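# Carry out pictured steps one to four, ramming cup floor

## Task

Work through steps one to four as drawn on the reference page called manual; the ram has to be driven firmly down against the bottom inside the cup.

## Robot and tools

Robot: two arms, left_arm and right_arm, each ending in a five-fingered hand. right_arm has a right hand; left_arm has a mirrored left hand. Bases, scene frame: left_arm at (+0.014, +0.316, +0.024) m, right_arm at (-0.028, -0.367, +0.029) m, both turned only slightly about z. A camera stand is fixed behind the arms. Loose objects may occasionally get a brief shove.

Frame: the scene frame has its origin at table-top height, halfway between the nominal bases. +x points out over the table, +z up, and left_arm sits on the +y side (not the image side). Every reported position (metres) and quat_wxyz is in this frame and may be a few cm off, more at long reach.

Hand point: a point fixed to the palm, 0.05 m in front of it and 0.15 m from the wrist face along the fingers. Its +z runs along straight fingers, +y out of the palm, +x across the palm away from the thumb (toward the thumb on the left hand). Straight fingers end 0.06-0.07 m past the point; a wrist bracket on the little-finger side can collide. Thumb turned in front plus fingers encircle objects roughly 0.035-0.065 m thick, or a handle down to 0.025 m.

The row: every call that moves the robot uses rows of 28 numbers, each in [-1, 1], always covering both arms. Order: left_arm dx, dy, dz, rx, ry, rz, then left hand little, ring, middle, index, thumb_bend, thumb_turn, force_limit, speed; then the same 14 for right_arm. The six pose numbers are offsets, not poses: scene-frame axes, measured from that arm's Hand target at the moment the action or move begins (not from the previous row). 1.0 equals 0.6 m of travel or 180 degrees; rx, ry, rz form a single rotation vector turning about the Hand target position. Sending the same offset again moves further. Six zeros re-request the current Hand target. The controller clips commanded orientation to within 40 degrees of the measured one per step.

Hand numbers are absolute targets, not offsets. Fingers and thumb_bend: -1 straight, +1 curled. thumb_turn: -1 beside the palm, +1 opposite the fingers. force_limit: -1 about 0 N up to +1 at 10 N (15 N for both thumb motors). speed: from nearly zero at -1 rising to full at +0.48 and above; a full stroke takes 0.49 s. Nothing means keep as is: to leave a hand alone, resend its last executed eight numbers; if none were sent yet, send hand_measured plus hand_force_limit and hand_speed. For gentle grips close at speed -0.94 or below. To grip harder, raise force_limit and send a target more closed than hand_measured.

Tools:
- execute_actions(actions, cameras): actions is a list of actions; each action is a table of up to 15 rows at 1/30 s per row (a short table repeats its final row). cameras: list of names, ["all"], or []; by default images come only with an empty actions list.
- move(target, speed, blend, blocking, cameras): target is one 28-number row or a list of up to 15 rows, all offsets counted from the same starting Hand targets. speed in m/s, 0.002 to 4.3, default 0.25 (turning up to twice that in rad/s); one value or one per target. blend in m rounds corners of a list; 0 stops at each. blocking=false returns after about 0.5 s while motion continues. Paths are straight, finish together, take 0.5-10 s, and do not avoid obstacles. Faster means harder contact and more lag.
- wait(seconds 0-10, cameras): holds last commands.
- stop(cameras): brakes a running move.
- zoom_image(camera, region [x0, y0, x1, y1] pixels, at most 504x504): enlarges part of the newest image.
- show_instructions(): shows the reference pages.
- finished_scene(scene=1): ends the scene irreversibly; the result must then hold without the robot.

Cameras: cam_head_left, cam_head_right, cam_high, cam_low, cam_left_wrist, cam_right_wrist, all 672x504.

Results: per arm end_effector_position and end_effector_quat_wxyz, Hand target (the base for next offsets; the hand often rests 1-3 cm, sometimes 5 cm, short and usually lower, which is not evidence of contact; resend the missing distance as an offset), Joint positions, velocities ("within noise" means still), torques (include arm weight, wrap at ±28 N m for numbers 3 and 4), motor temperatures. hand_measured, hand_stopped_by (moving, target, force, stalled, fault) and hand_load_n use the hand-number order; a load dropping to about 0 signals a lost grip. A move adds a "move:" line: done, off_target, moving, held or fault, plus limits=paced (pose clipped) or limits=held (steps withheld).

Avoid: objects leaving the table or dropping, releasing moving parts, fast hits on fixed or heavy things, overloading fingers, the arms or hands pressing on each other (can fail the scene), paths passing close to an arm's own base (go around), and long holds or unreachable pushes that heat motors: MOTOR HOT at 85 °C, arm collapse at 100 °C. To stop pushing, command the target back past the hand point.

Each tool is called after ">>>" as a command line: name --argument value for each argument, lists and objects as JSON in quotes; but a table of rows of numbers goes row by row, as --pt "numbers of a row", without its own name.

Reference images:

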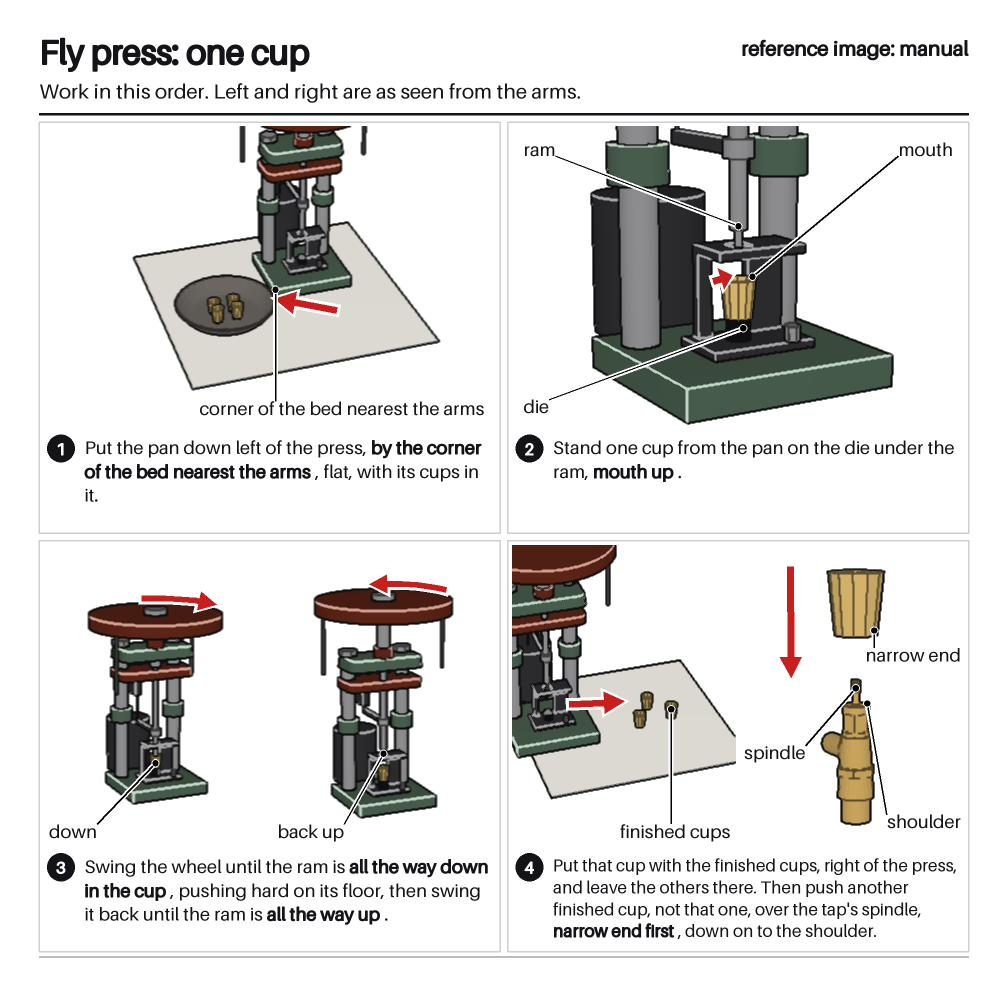

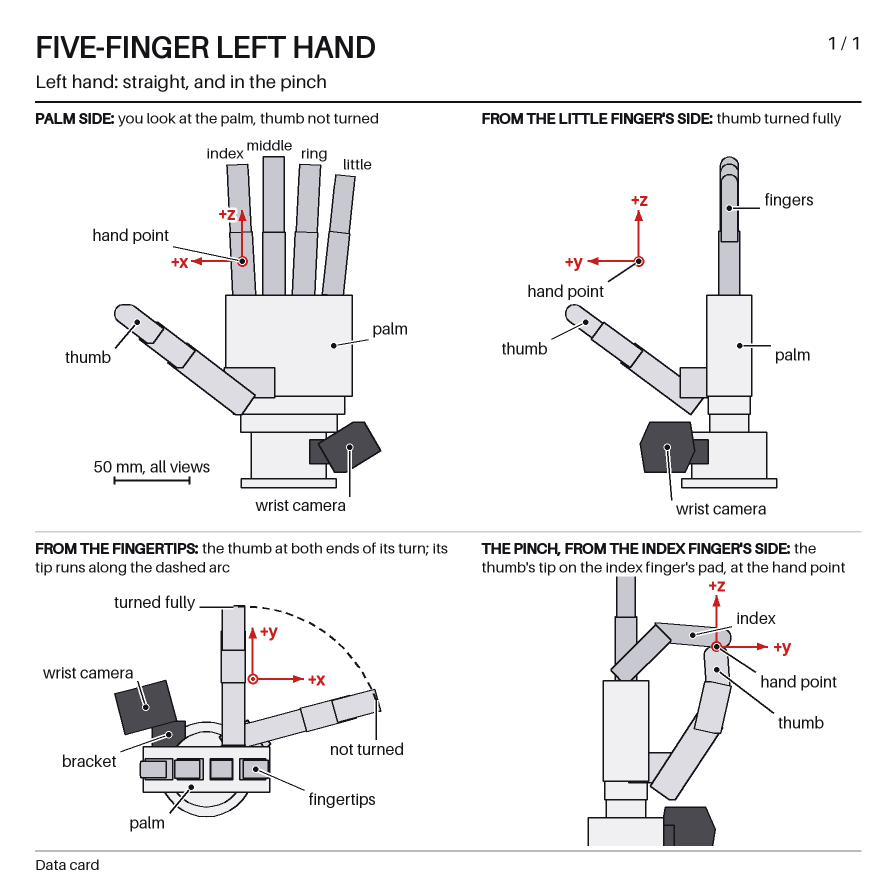

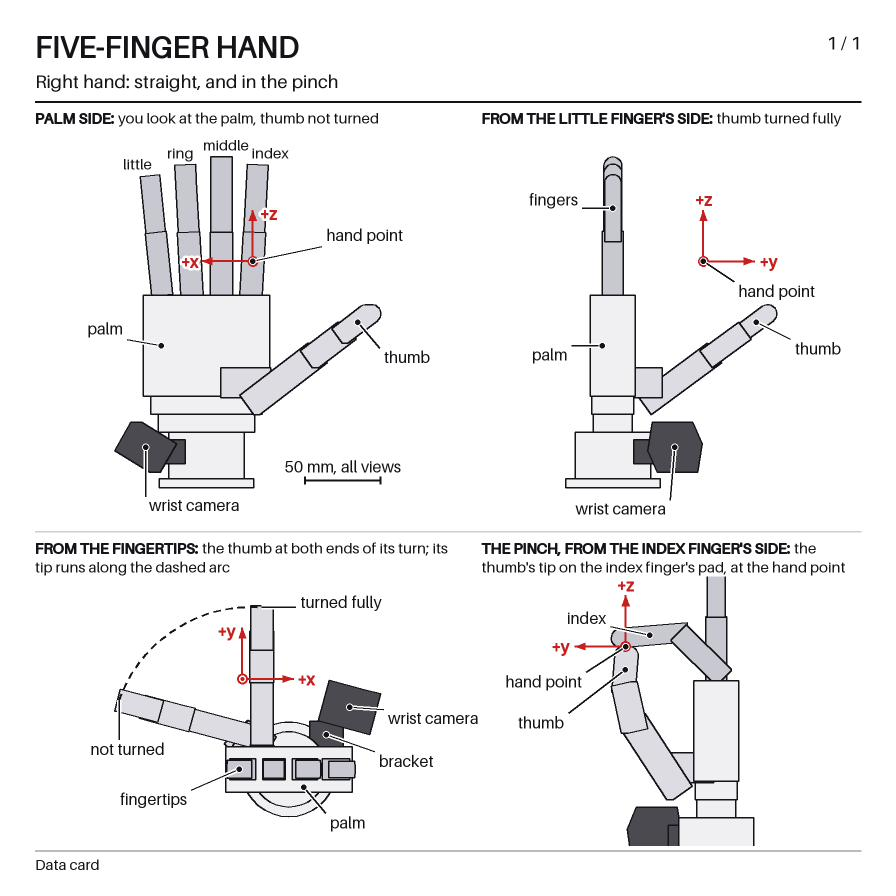

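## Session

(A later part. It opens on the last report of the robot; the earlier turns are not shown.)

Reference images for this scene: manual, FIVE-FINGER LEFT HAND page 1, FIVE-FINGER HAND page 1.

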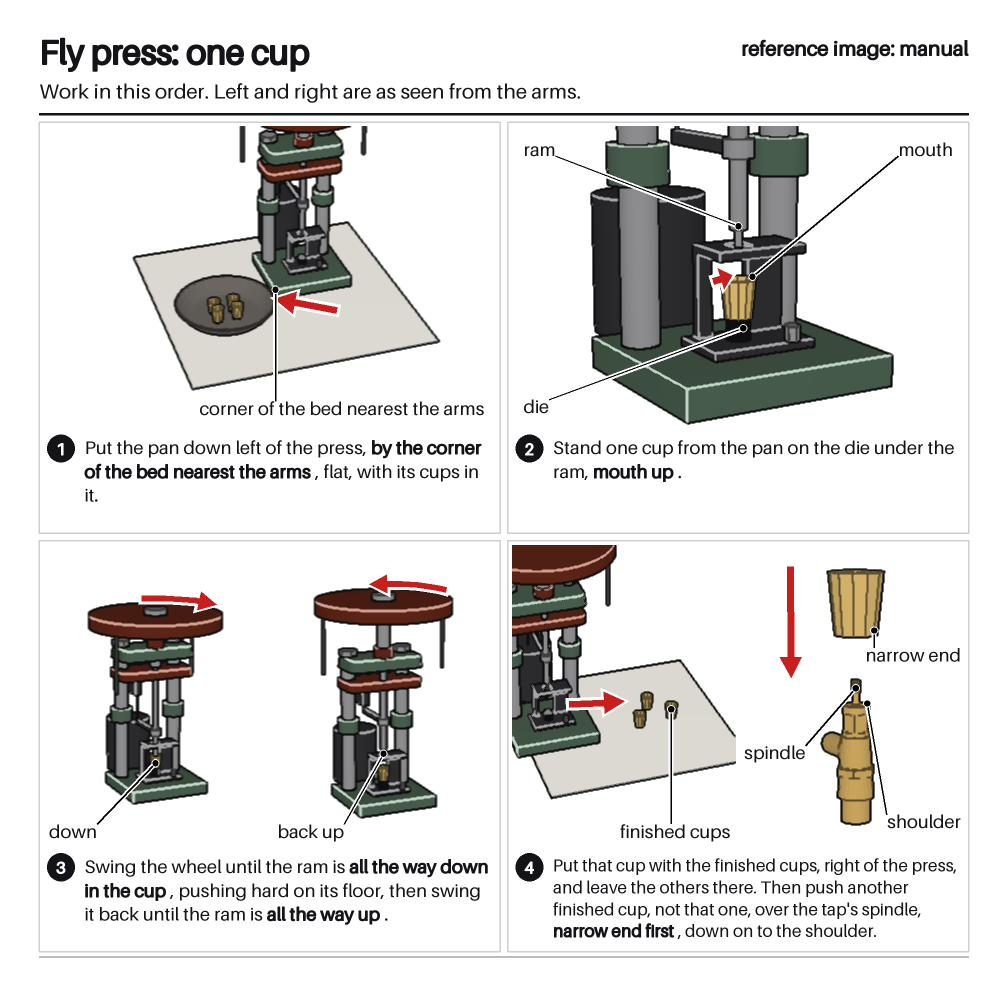

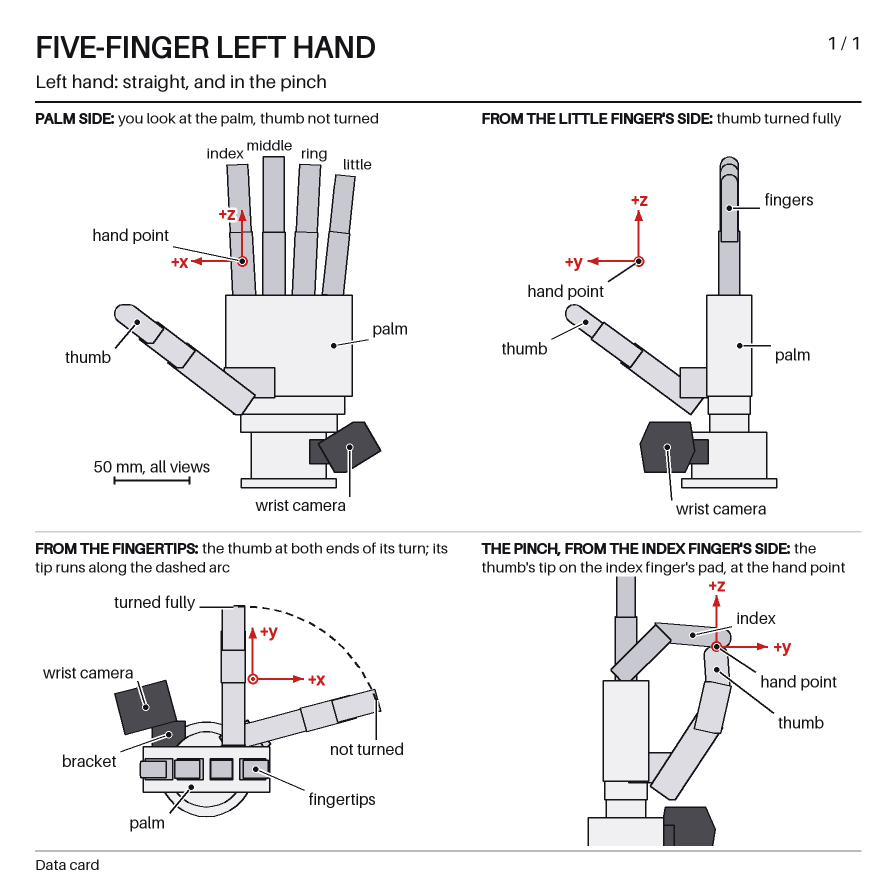

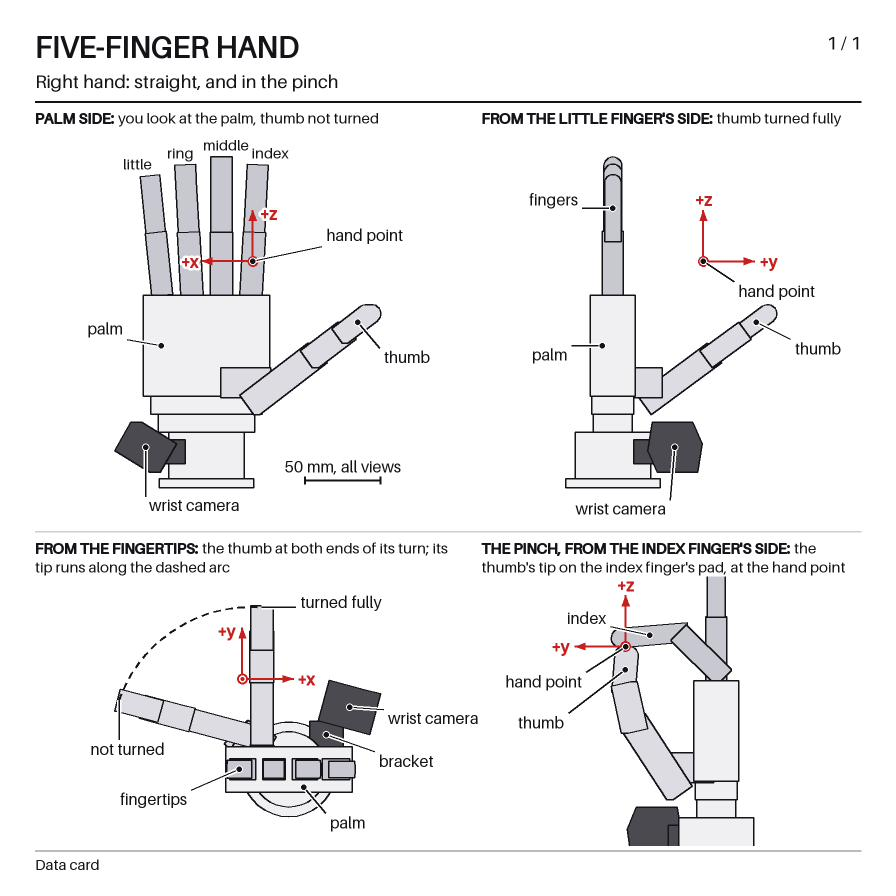

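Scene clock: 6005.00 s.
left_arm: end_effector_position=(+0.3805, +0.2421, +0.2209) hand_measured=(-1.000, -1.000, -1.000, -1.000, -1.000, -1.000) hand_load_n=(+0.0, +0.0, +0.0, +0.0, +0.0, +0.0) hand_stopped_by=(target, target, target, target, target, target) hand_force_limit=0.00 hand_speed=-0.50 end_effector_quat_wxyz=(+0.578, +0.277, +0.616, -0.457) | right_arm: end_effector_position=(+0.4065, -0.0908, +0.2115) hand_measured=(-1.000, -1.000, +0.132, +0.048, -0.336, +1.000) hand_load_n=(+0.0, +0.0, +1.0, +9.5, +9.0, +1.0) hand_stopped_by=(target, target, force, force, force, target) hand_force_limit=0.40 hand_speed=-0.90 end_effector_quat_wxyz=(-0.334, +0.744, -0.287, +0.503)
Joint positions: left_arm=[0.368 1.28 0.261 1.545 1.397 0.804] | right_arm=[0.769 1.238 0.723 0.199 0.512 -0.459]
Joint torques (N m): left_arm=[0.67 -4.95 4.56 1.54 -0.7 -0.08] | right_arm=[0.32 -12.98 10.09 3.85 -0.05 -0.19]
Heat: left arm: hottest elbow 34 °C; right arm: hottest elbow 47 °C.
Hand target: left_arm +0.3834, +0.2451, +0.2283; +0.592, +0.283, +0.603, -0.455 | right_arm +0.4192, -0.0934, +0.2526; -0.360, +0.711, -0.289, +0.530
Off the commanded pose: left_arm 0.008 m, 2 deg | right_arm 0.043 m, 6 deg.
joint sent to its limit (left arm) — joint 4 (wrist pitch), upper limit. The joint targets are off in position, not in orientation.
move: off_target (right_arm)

>>> wait --seconds 0.1 --cameras '["cam_left_wrist", "cam_low", "cam_right_wrist"]'

>>> zoom_image --camera "cam_right_wrist" --region '[500, 410, 570, 480]'

>>> zoom_image --camera "cam_left_wrist" --region '[455, 217, 490, 252]'

>>> zoom_image --camera "cam_low" --region '[288, 240, 328, 300]'

Scene clock: 6010.17 s.
left_arm: end_effector_position=(+0.3805, +0.2421, +0.2209) hand_measured=(-1.000, -1.000, -1.000, -1.000, -1.000, -1.000) hand_load_n=(+0.0, +0.0, +0.0, +0.0, +0.0, +0.0) hand_stopped_by=(target, target, target, target, target, target) hand_force_limit=0.00 hand_speed=-0.50 end_effector_quat_wxyz=(+0.578, +0.277, +0.616, -0.457) | right_arm: end_effector_position=(+0.4065, -0.0909, +0.2115) hand_measured=(-1.000, -1.000, +0.132, +0.048, -0.336, +1.000) hand_load_n=(+0.0, +0.0, +1.0, +9.5, +9.0, +1.0) hand_stopped_by=(target, target, force, force, force, target) hand_force_limit=0.40 hand_speed=-0.90 end_effector_quat_wxyz=(-0.333, +0.744, -0.286, +0.504)
Joint positions: left_arm=[0.368 1.28 0.261 1.545 1.397 0.804] | right_arm=[0.769 1.238 0.723 0.199 0.512 -0.46]
Joint torques (N m): left_arm=[0.67 -4.95 4.56 1.55 -0.69 -0.07] | right_arm=[0.44 -13.16 9.99 3.92 -0.06 -0.19]
Heat: left arm: hottest elbow 34 °C; right arm: hottest elbow 47 °C.
Hand target: left_arm +0.3834, +0.2451, +0.2283; +0.592, +0.283, +0.603, -0.455 | right_arm +0.4192, -0.0934, +0.2526; -0.360, +0.711, -0.289, +0.530
Off the commanded pose: left_arm 0.008 m, 2 deg | right_arm 0.043 m, 6 deg.
wait: 0.10 s; at rest from the start
camera_calibration:
cam_left_wrist: T_world_to_cam=[[-0.891455, -0.452046, 0.0310142, 0.435598], [-0.22614, 0.384555, -0.894974, 0.187958], [0.392643, -0.804843, -0.445039, 0.259583], [0, 0, 0, 1]] pos_world=[0.328897, 0.333554, 0.270233]
cam_right_wrist: T_world_to_cam=[[0.015393, -0.784895, -0.619437, 0.0569345], [-0.762114, 0.391822, -0.51542, 0.457811], [0.64726, 0.480016, -0.592148, 0.0223742], [0, 0, 0, 1]] pos_world=[0.333546, -0.145433, 0.284481]
Images, in order (width x height): cam_low 672x504, cam_left_wrist 672x504, cam_right_wrist 672x504.

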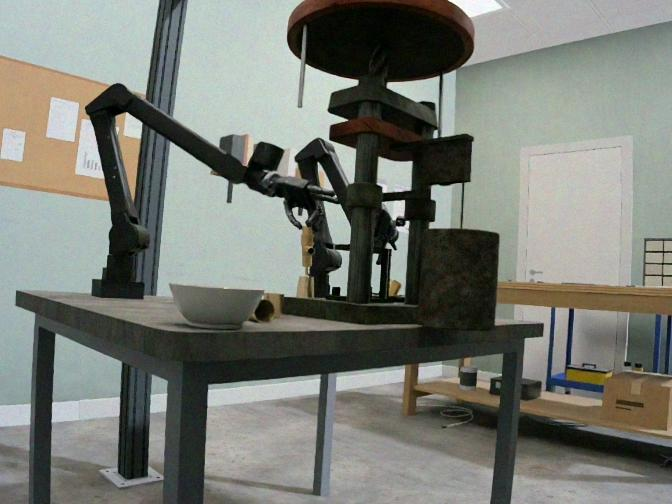

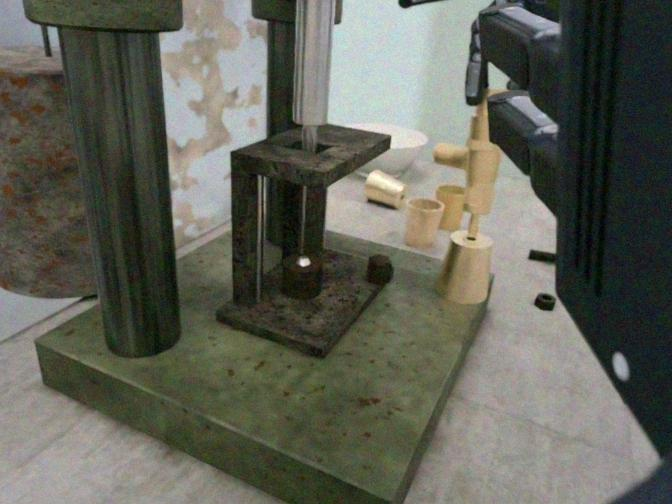

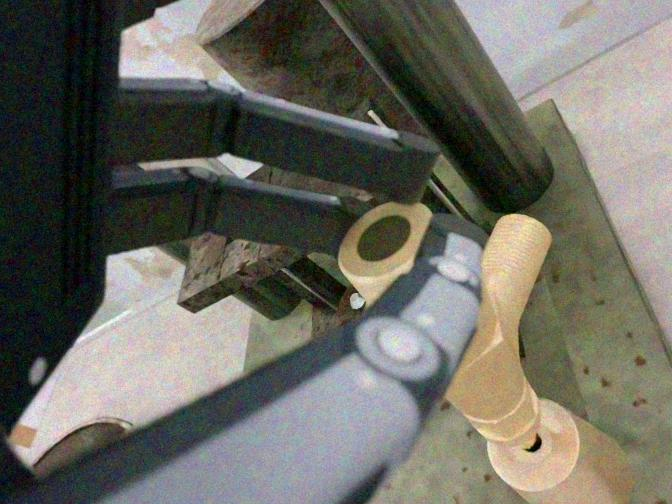

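Scaled by 7.200.

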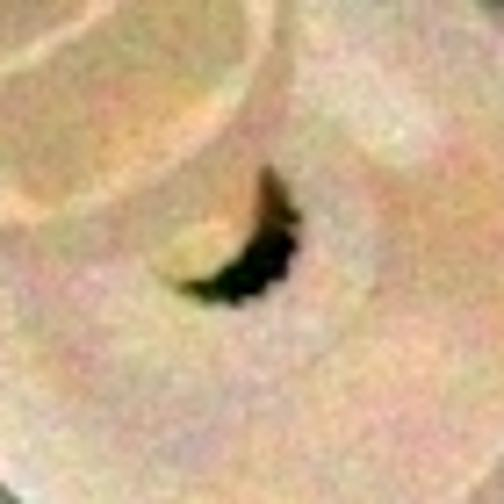

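Scaled by 14.400.

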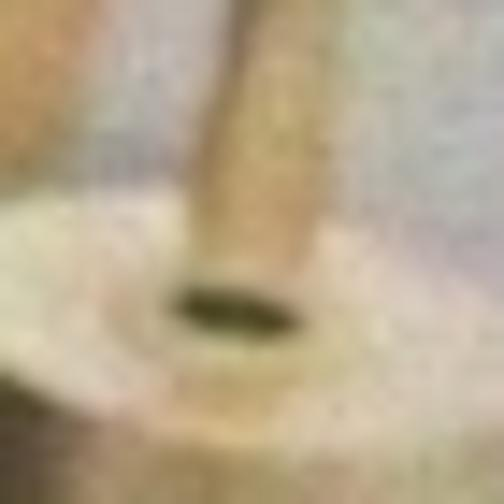

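Scaled by 8.400.

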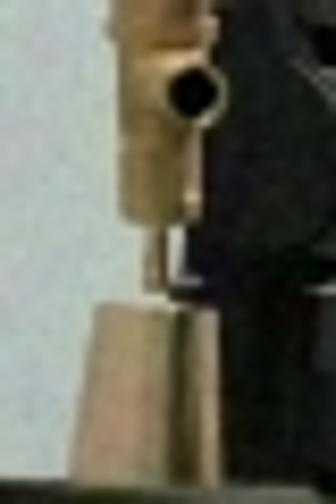

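>>> move --target '[0,0,0,0,0,0,-1,-1,-1,-1,-1,-1,0.0,-0.5,0.00783,0.01922,-0.00657,0.00099,0.00579,0.00099,-1,-1,0.25,0.2,-0.2,1.0,0.4,-0.9]' --speed 0.03

Scene clock: 6030.27 s.
left_arm: end_effector_position=(+0.3805, +0.2421, +0.2209) hand_measured=(-1.000, -1.000, -1.000, -1.000, -1.000, -1.000) hand_load_n=(+0.0, +0.0, +0.0, +0.0, +0.0, +0.0) hand_stopped_by=(target, target, target, target, target, target) hand_force_limit=0.00 hand_speed=-0.50 end_effector_quat_wxyz=(+0.578, +0.277, +0.616, -0.457) | right_arm: end_effector_position=(+0.4065, -0.0909, +0.2115) hand_measured=(-1.000, -1.000, +0.132, +0.048, -0.336, +1.000) hand_load_n=(+0.0, +0.0, +1.0, +9.0, +9.0, +1.0) hand_stopped_by=(target, target, force, force, force, target) hand_force_limit=0.40 hand_speed=-0.90 end_effector_quat_wxyz=(-0.333, +0.744, -0.286, +0.504)
Joint positions: left_arm=[0.368 1.28 0.261 1.545 1.397 0.804] | right_arm=[0.769 1.238 0.723 0.199 0.512 -0.46]
Joint torques (N m): left_arm=[0.67 -4.95 4.56 1.54 -0.69 -0.08] | right_arm=[1.26 -10.34 12.52 3.18 0.03 0.01]
Heat: left arm: hottest elbow 34 °C; right arm: hottest elbow 47 °C.
Hand target: left_arm +0.3834, +0.2451, +0.2283; +0.592, +0.283, +0.603, -0.455 | right_arm +0.4239, -0.0818, +0.2486; -0.359, +0.716, -0.292, +0.523
Off the commanded pose: left_arm 0.008 m, 2 deg | right_arm 0.042 m, 5 deg.
joint sent to its limit (left arm) — joint 4 (wrist pitch), upper limit. The joint targets are off in position, not in orientation.
move: off_target (right_arm)

>>> move --target '[0,0,0,0,0,0,-1,-1,-1,-1,-1,-1,0.0,-0.5,0.0006,0.00058,-0.00424,-0.0011,0.00115,0,-1,-1,0.25,0.2,-0.2,1.0,0.4,-0.9]' --speed 0.03

Scene clock: 6034.73 s.
left_arm: end_effector_position=(+0.3805, +0.2421, +0.2209) hand_measured=(-1.000, -1.000, -1.000, -1.000, -1.000, -1.000) hand_load_n=(+0.0, +0.0, +0.0, +0.0, +0.0, +0.0) hand_stopped_by=(target, target, target, target, target, target) hand_force_limit=0.00 hand_speed=-0.50 end_effector_quat_wxyz=(+0.578, +0.277, +0.616, -0.457) | right_arm: end_effector_position=(+0.4065, -0.0909, +0.2115) hand_measured=(-1.000, -1.000, +0.132, +0.048, -0.336, +1.000) hand_load_n=(+0.0, +0.0, +0.5, +9.0, +9.0, +1.0) hand_stopped_by=(target, target, force, force, force, target) hand_force_limit=0.40 hand_speed=-0.90 end_effector_quat_wxyz=(-0.333, +0.744, -0.286, +0.504)
Joint positions: left_arm=[0.368 1.28 0.261 1.545 1.397 0.804] | right_arm=[0.769 1.238 0.723 0.199 0.512 -0.46]
Joint torques (N m): left_arm=[0.67 -4.95 4.53 1.54 -0.69 -0.08] | right_arm=[1.03 -9.93 12.53 3.22 0 0.01]
Heat: left arm: hottest elbow 34 °C; right arm: hottest elbow 48 °C.
Hand target: left_arm +0.3834, +0.2451, +0.2283; +0.592, +0.283, +0.603, -0.455 | right_arm +0.4243, -0.0815, +0.2461; -0.358, +0.717, -0.291, +0.522
Off the commanded pose: left_arm 0.008 m, 2 deg | right_arm 0.040 m, 5 deg.
joint sent to its limit (left arm) — joint 4 (wrist pitch), upper limit. The joint targets are off in position, not in orientation.
move: off_target (right_arm)

>>> move --target '[0,0,0,0,0,0,-1,-1,-1,-1,-1,-1,0.0,-0.5,0.0005,0.00046,-0.00339,-0.00088,0.00092,0,-1,-1,0.25,0.2,-0.2,1.0,0.4,-0.9]' --speed 0.03

Scene clock: 6037.83 s.
left_arm: end_effector_position=(+0.3805, +0.2421, +0.2209) hand_measured=(-1.000, -1.000, -1.000, -1.000, -1.000, -1.000) hand_load_n=(+0.0, +0.0, +0.0, +0.0, +0.0, +0.0) hand_stopped_by=(target, target, target, target, target, target) hand_force_limit=0.00 hand_speed=-0.50 end_effector_quat_wxyz=(+0.578, +0.277, +0.616, -0.457) | right_arm: end_effector_position=(+0.4067, -0.0907, +0.2093) hand_measured=(-1.000, -1.000, +0.132, +0.048, -0.336, +1.000) hand_load_n=(+0.0, +0.0, +1.0, +9.5, +9.0, +1.0) hand_stopped_by=(target, target, force, force, force, target) hand_force_limit=0.40 hand_speed=-0.90 end_effector_quat_wxyz=(-0.332, +0.745, -0.286, +0.503)
Joint positions: left_arm=[0.368 1.28 0.261 1.545 1.397 0.804] | right_arm=[0.769 1.242 0.723 0.199 0.512 -0.46]
Joint torques (N m): left_arm=[0.67 -5.01 4.56 1.52 -0.7 -0.08] | right_arm=[1.14 -10.17 12.49 3.28 0.03 0.01]
Heat: left arm: hottest elbow 34 °C; right arm: hottest elbow 48 °C.
Hand target: left_arm +0.3834, +0.2451, +0.2283; +0.592, +0.283, +0.603, -0.455 | right_arm +0.4246, -0.0812, +0.2440; -0.356, +0.719, -0.291, +0.521
Off the commanded pose: left_arm 0.008 m, 2 deg | right_arm 0.040 m, 5 deg.
joint sent to its limit (left arm) — joint 4 (wrist pitch), upper limit. The joint targets are off in position, not in orientation.
move: off_target (right_arm)

>>> wait --seconds 0.1 --cameras '["cam_left_wrist", "cam_low", "cam_right_wrist"]'

>>> zoom_image --camera "cam_right_wrist" --region '[500, 410, 570, 480]'

>>> zoom_image --camera "cam_left_wrist" --region '[455, 217, 490, 252]'

>>> zoom_image --camera "cam_low" --region '[288, 240, 328, 300]'

Scene clock: 6041.70 s.
left_arm: end_effector_position=(+0.3805, +0.2421, +0.2209) hand_measured=(-1.000, -1.000, -1.000, -1.000, -1.000, -1.000) hand_load_n=(+0.0, +0.0, +0.0, +0.0, +0.0, +0.0) hand_stopped_by=(target, target, target, target, target, target) hand_force_limit=0.00 hand_speed=-0.50 end_effector_quat_wxyz=(+0.578, +0.277, +0.616, -0.457) | right_arm: end_effector_position=(+0.4067, -0.0907, +0.2093) hand_measured=(-1.000, -1.000, +0.132, +0.048, -0.336, +1.000) hand_load_n=(+0.0, +0.0, +1.0, +9.0, +9.0, +0.5) hand_stopped_by=(target, target, force, force, force, target) hand_force_limit=0.40 hand_speed=-0.90 end_effector_quat_wxyz=(-0.332, +0.745, -0.286, +0.503)
Joint positions: left_arm=[0.368 1.28 0.261 1.545 1.397 0.804] | right_arm=[0.769 1.242 0.723 0.199 0.512 -0.46]
Joint torques (N m): left_arm=[0.67 -4.89 4.56 1.54 -0.7 -0.07] | right_arm=[1.08 -10.11 12.48 3.23 0.02 0.02]
Heat: left arm: hottest elbow 34 °C; right arm: hottest elbow 48 °C.
Hand target: left_arm +0.3834, +0.2451, +0.2283; +0.592, +0.283, +0.603, -0.455 | right_arm +0.4246, -0.0812, +0.2440; -0.356, +0.719, -0.291, +0.521
Off the commanded pose: left_arm 0.008 m, 2 deg | right_arm 0.040 m, 5 deg.
wait: 0.10 s; at rest from the start
camera_calibration:
cam_left_wrist: T_world_to_cam=[[-0.891455, -0.452046, 0.0310142, 0.435598], [-0.22614, 0.384555, -0.894974, 0.187958], [0.392643, -0.804843, -0.445039, 0.259583], [0, 0, 0, 1]] pos_world=[0.328897, 0.333554, 0.270233]
cam_right_wrist: T_world_to_cam=[[0.013245, -0.786834, -0.617023, 0.0558805], [-0.763896, 0.390212, -0.514001, 0.456992], [0.645203, 0.478149, -0.595891, 0.0223289], [0, 0, 0, 1]] pos_world=[0.333947, -0.145032, 0.282679]
Images, in order (width x height): cam_low 672x504, cam_left_wrist 672x504, cam_right_wrist 672x504.

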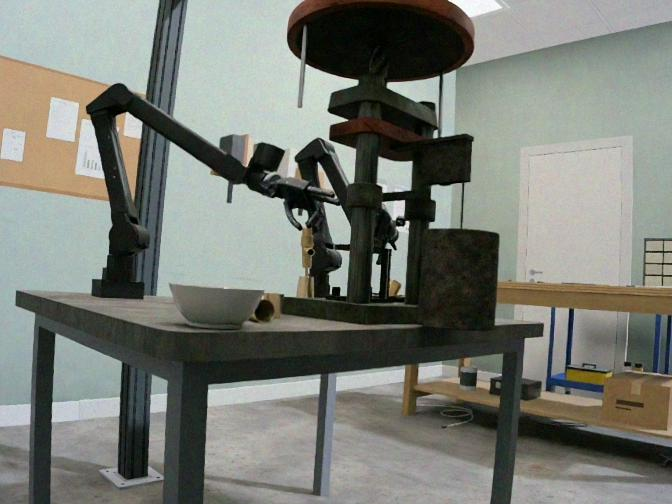

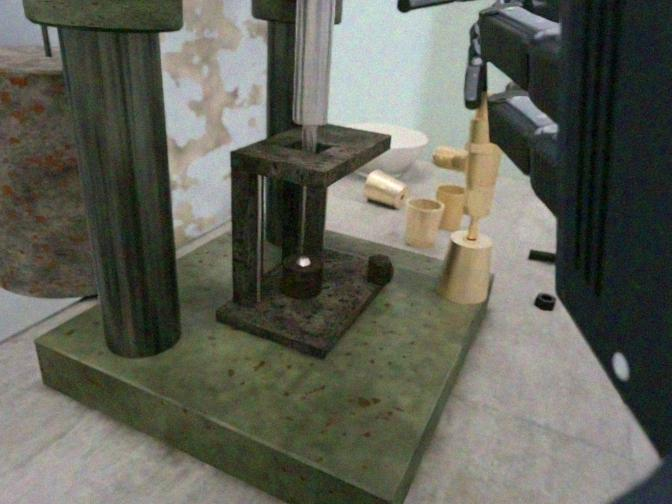

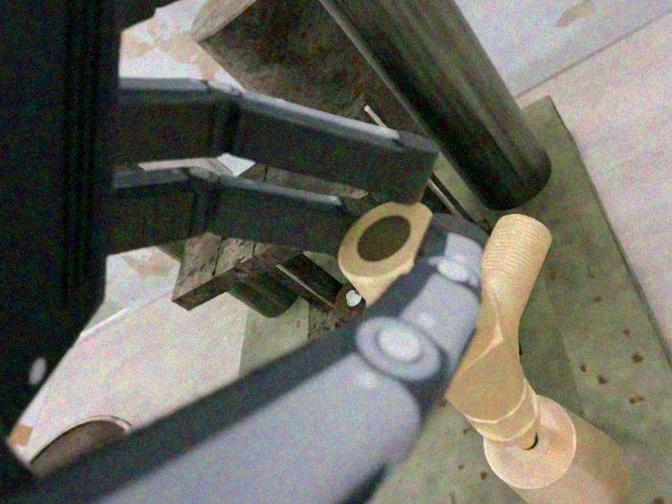

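Scaled by 7.200.

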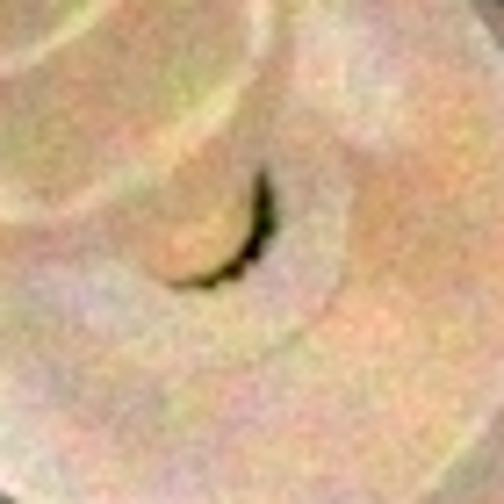

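Scaled by 14.400.

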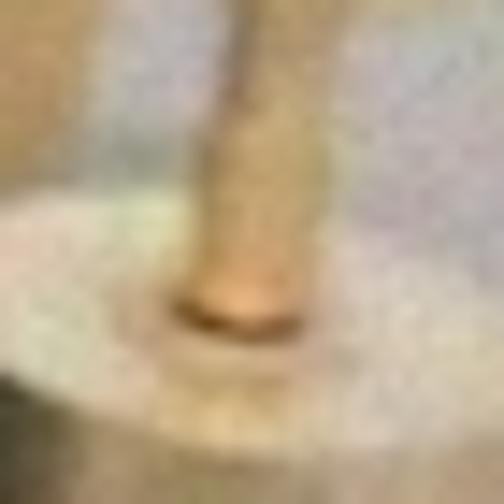

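Scaled by 8.400.

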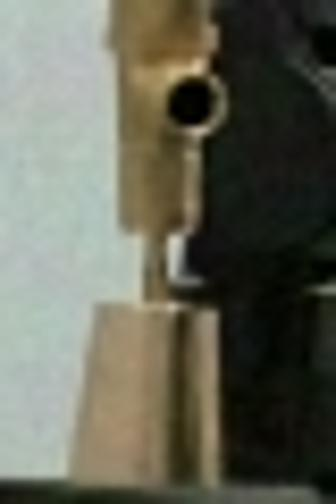

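>>> move --target '[0,0,0,0,0,0,-1,-1,-1,-1,-1,-1,0.0,-0.5,0.00339,0.00324,0.006,0.00395,-0.00414,0,-1,-1,0.25,0.2,-0.2,1.0,0.4,-0.9]' --speed 0.03

Scene clock: 6068.93 s.
left_arm: end_effector_position=(+0.3805, +0.2421, +0.2209) hand_measured=(-1.000, -1.000, -1.000, -1.000, -1.000, -1.000) hand_load_n=(+0.0, +0.0, +0.0, +0.0, +0.0, +0.0) hand_stopped_by=(target, target, target, target, target, target) hand_force_limit=0.00 hand_speed=-0.50 end_effector_quat_wxyz=(+0.578, +0.277, +0.616, -0.457) | right_arm: end_effector_position=(+0.4067, -0.0907, +0.2093) hand_measured=(-1.000, -1.000, +0.132, +0.048, -0.336, +1.000) hand_load_n=(+0.0, +0.0, +1.0, +9.5, +9.0, +1.0) hand_stopped_by=(target, target, force, force, force, target) hand_force_limit=0.40 hand_speed=-0.90 end_effector_quat_wxyz=(-0.332, +0.745, -0.286, +0.503)
Joint positions: left_arm=[0.368 1.28 0.261 1.545 1.397 0.804] | right_arm=[0.769 1.242 0.723 0.199 0.512 -0.46]
Joint torques (N m): left_arm=[0.62 -5.01 4.55 1.52 -0.69 -0.07] | right_arm=[0.97 -9.93 12.49 4 0.03 0.02]
Heat: left arm: hottest elbow 34 °C; right arm: hottest elbow 50 °C.
Hand target: left_arm +0.3834, +0.2451, +0.2283; +0.592, +0.283, +0.603, -0.455 | right_arm +0.4266, -0.0793, +0.2476; -0.363, +0.713, -0.292, +0.524
Off the commanded pose: left_arm 0.008 m, 2 deg | right_arm 0.045 m, 6 deg.
joint sent to its limit (left arm) — joint 4 (wrist pitch), upper limit. The joint targets are off in position, not in orientation.
move: off_target (right_arm)

>>> move --target '[0,0,0,0,0,0,-1,-1,-1,-1,-1,-1,0.0,-0.5,0.00057,0.00054,0.001,0.00066,-0.00069,0,-1,-1,0.25,0.2,-0.2,1.0,0.4,-0.9]' --speed 0.03

Scene clock: 6072.30 s.
left_arm: end_effector_position=(+0.3805, +0.2421, +0.2209) hand_measured=(-1.000, -1.000, -1.000, -1.000, -1.000, -1.000) hand_load_n=(+0.0, +0.0, +0.0, -0.5, +0.0, +0.0) hand_stopped_by=(target, target, target, target, target, target) hand_force_limit=0.00 hand_speed=-0.50 end_effector_quat_wxyz=(+0.578, +0.277, +0.616, -0.457) | right_arm: end_effector_position=(+0.4067, -0.0907, +0.2093) hand_measured=(-1.000, -1.000, +0.132, +0.048, -0.336, +1.000) hand_load_n=(+0.0, +0.0, +1.0, +9.5, +9.0, +1.0) hand_stopped_by=(target, target, force, force, force, target) hand_force_limit=0.40 hand_speed=-0.90 end_effector_quat_wxyz=(-0.332, +0.745, -0.286, +0.503)
Joint positions: left_arm=[0.368 1.28 0.261 1.545 1.397 0.804] | right_arm=[0.769 1.242 0.723 0.199 0.512 -0.46]
Joint torques (N m): left_arm=[0.62 -5.01 4.57 1.54 -0.69 -0.07] | right_arm=[1.08 -9.93 12.46 4.16 0.03 0.03]
Heat: left arm: hottest elbow 34 °C; right arm: hottest elbow 50 °C.
Hand target: left_arm +0.3834, +0.2451, +0.2283; +0.592, +0.283, +0.603, -0.455 | right_arm +0.4269, -0.0789, +0.2482; -0.364, +0.712, -0.292, +0.525
Off the commanded pose: left_arm 0.008 m, 2 deg | right_arm 0.045 m, 6 deg.
joint sent to its limit (left arm) — joint 4 (wrist pitch), upper limit. The joint targets are off in position, not in orientation.
move: off_target (right_arm)

>>> move --target '[0,0,0,0,0,0,-1,-1,-1,-1,-1,-1,0.0,-0.5,0.00038,0.00036,0.00067,0.00044,-0.00046,0,-1,-1,0.25,0.2,-0.2,1.0,0.4,-0.9]' --speed 0.03

Scene clock: 6075.30 s.
left_arm: end_effector_position=(+0.3805, +0.2421, +0.2209) hand_measured=(-1.000, -1.000, -1.000, -1.000, -1.000, -1.000) hand_load_n=(+0.0, +0.0, +0.0, +0.0, +0.0, +0.0) hand_stopped_by=(target, target, target, target, target, target) hand_force_limit=0.00 hand_speed=-0.50 end_effector_quat_wxyz=(+0.578, +0.277, +0.616, -0.457) | right_arm: end_effector_position=(+0.4072, -0.0903, +0.2102) hand_measured=(-1.000, -1.000, +0.132, +0.048, -0.336, +1.000) hand_load_n=(+0.0, +0.0, +1.0, +9.5, +9.0, +1.0) hand_stopped_by=(target, target, force, force, force, target) hand_force_limit=0.40 hand_speed=-0.90 end_effector_quat_wxyz=(-0.333, +0.744, -0.286, +0.504)
Joint positions: left_arm=[0.368 1.28 0.261 1.545 1.397 0.804] | right_arm=[0.769 1.242 0.723 0.204 0.512 -0.46]
Joint torques (N m): left_arm=[0.67 -5.07 4.56 1.55 -0.69 -0.08] | right_arm=[1.14 -9.93 12.55 4.11 0.04 0.02]
Heat: left arm: hottest elbow 34 °C; right arm: hottest elbow 50 °C.
Hand target: left_arm +0.3834, +0.2451, +0.2283; +0.592, +0.283, +0.603, -0.455 | right_arm +0.4272, -0.0787, +0.2486; -0.364, +0.711, -0.292, +0.525
Off the commanded pose: left_arm 0.008 m, 2 deg | right_arm 0.045 m, 6 deg.
joint sent to its limit (left arm) — joint 4 (wrist pitch), upper limit. The joint targets are off in position, not in orientation.
move: off_target (right_arm)

>>> move --target '[0,0,0,0,0,0,-1,-1,-1,-1,-1,-1,0.0,-0.5,-0.01036,-0.0099,-0.01833,-0.01208,0.01266,0,-1,-1,0.25,0.2,-0.2,1.0,0.4,-0.9]' --speed 0.03

Scene clock: 6084.23 s.
left_arm: end_effector_position=(+0.3805, +0.2421, +0.2209) hand_measured=(-1.000, -1.000, -1.000, -1.000, -1.000, -1.000) hand_load_n=(+0.0, +0.0, +0.0, +0.0, +0.0, +0.0) hand_stopped_by=(target, target, target, target, target, target) hand_force_limit=0.00 hand_speed=-0.50 end_effector_quat_wxyz=(+0.578, +0.277, +0.616, -0.457) | right_arm: end_effector_position=(+0.4070, -0.0904, +0.2099) hand_measured=(-1.000, -1.000, +0.132, +0.048, -0.336, +1.000) hand_load_n=(+0.0, +0.0, +0.5, +9.5, +9.0, +1.0) hand_stopped_by=(target, target, force, force, force, target) hand_force_limit=0.40 hand_speed=-0.90 end_effector_quat_wxyz=(-0.333, +0.744, -0.286, +0.503)
Joint positions: left_arm=[0.368 1.28 0.261 1.545 1.397 0.804] | right_arm=[0.769 1.242 0.723 0.202 0.512 -0.46]
Joint torques (N m): left_arm=[0.67 -5.01 4.57 1.54 -0.7 -0.08] | right_arm=[1.03 -10.05 12.45 1.72 0.01 0]
Heat: left arm: hottest elbow 34 °C; right arm: hottest elbow 50 °C.
Hand target: left_arm +0.3834, +0.2451, +0.2283; +0.592, +0.283, +0.603, -0.455 | right_arm +0.4209, -0.0847, +0.2376; -0.345, +0.729, -0.289, +0.516
Off the commanded pose: left_arm 0.008 m, 2 deg | right_arm 0.032 m, 3 deg.
joint sent to its limit (left arm) — joint 4 (wrist pitch), upper limit. The joint targets are off in position, not in orientation.
move: off_target (right_arm)

>>> move --target '[0,0,0,0,0,0,-1,-1,-1,-1,-1,-1,0.0,-0.5,-0.00028,-0.00027,-0.0005,-0.00033,0.00035,0,-1,-1,0.25,0.2,-0.2,1.0,0.4,-0.9]' --speed 0.03 --cameras '["cam_left_wrist","cam_low","cam_right_wrist"]'

>>> zoom_image --camera "cam_right_wrist" --region '[500, 410, 570, 480]'

>>> zoom_image --camera "cam_left_wrist" --region '[455, 217, 490, 252]'

>>> zoom_image --camera "cam_low" --region '[288, 240, 328, 300]'

Scene clock: 6089.43 s.
left_arm: end_effector_position=(+0.3805, +0.2421, +0.2209) hand_measured=(-1.000, -1.000, -1.000, -1.000, -1.000, -1.000) hand_load_n=(+0.0, +0.0, +0.0, +0.0, +0.0, +0.0) hand_stopped_by=(target, target, target, target, target, target) hand_force_limit=0.00 hand_speed=-0.50 end_effector_quat_wxyz=(+0.578, +0.277, +0.616, -0.457) | right_arm: end_effector_position=(+0.4070, -0.0904, +0.2099) hand_measured=(-1.000, -1.000, +0.132, +0.048, -0.336, +1.000) hand_load_n=(+0.0, +0.0, +0.5, +9.5, +9.0, +1.0) hand_stopped_by=(target, target, force, force, force, target) hand_force_limit=0.40 hand_speed=-0.90 end_effector_quat_wxyz=(-0.333, +0.744, -0.286, +0.503)
Joint positions: left_arm=[0.368 1.28 0.261 1.545 1.397 0.804] | right_arm=[0.769 1.242 0.723 0.202 0.512 -0.46]
Joint torques (N m): left_arm=[0.67 -5.07 4.56 1.51 -0.69 -0.07] | right_arm=[0.97 -10.05 12.42 1.66 0.02 0.01]
Heat: left arm: hottest elbow 34 °C; right arm: hottest elbow 50 °C.
Hand target: left_arm +0.3834, +0.2451, +0.2283; +0.592, +0.283, +0.603, -0.455 | right_arm +0.4208, -0.0848, +0.2373; -0.344, +0.729, -0.289, +0.516
Off the commanded pose: left_arm 0.008 m, 2 deg | right_arm 0.031 m, 3 deg.
joint sent to its limit (left arm) — joint 4 (wrist pitch), upper limit. The joint targets are off in position, not in orientation.
move: off_target (right_arm)
camera_calibration:
cam_left_wrist: T_world_to_cam=[[-0.891455, -0.452046, 0.0310142, 0.435598], [-0.22614, 0.384555, -0.894974, 0.187958], [0.392643, -0.804843, -0.445039, 0.259583], [0, 0, 0, 1]] pos_world=[0.328897, 0.333554, 0.270233]
cam_right_wrist: T_world_to_cam=[[0.0146698, -0.785501, -0.618686, 0.056393], [-0.762706, 0.391325, -0.514922, 0.457259], [0.646579, 0.47943, -0.593366, 0.0214681], [0, 0, 0, 1]] pos_world=[0.334046, -0.144932, 0.283081]
Images, in order (width x height): cam_low 672x504, cam_left_wrist 672x504, cam_right_wrist 672x504.

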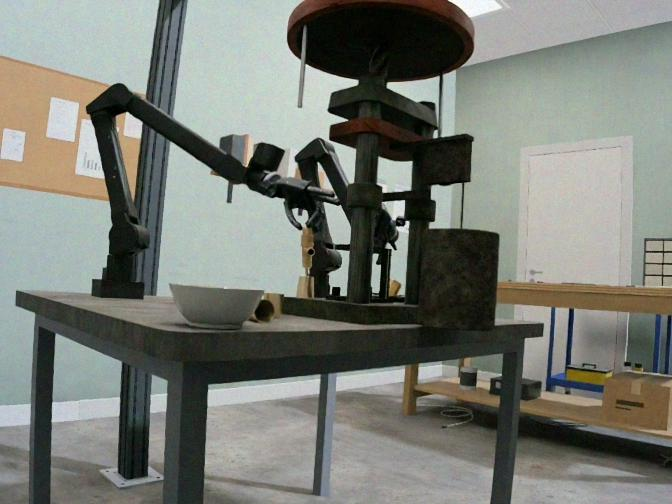

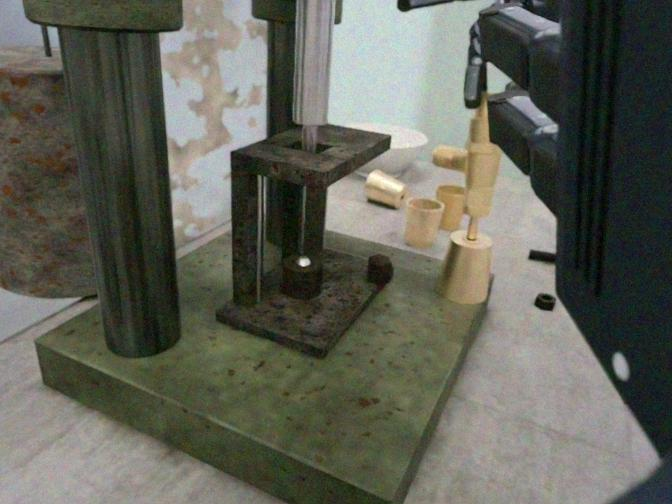

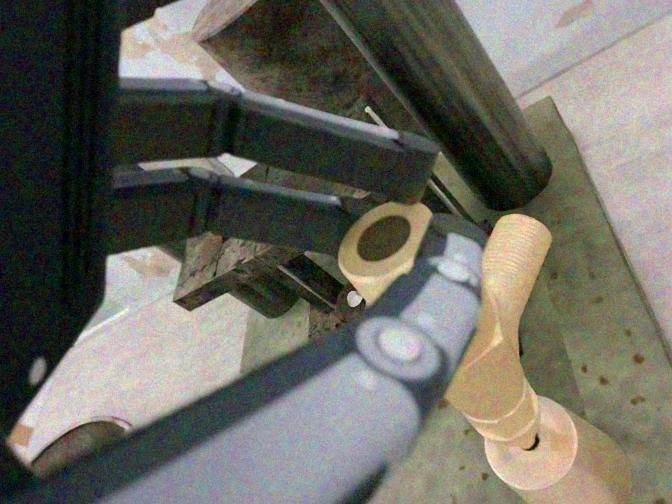

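Scaled by 7.200.

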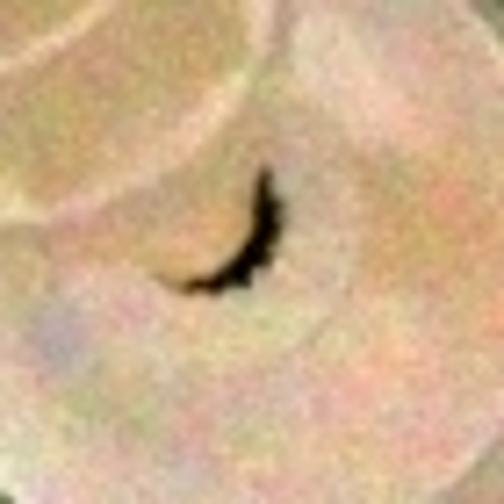

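Scaled by 14.400.

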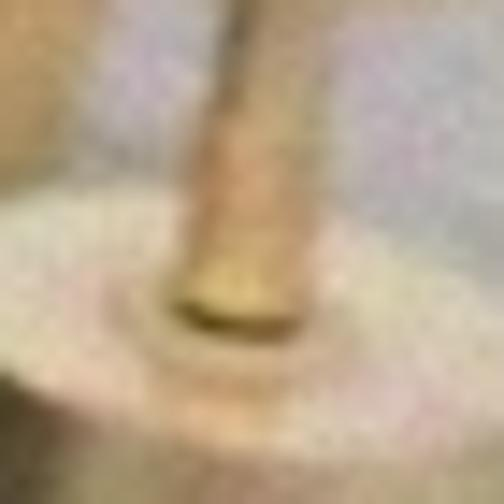

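Scaled by 8.400.

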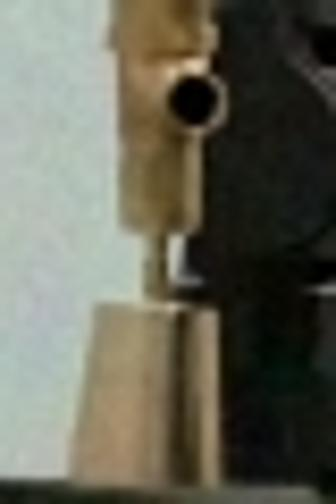

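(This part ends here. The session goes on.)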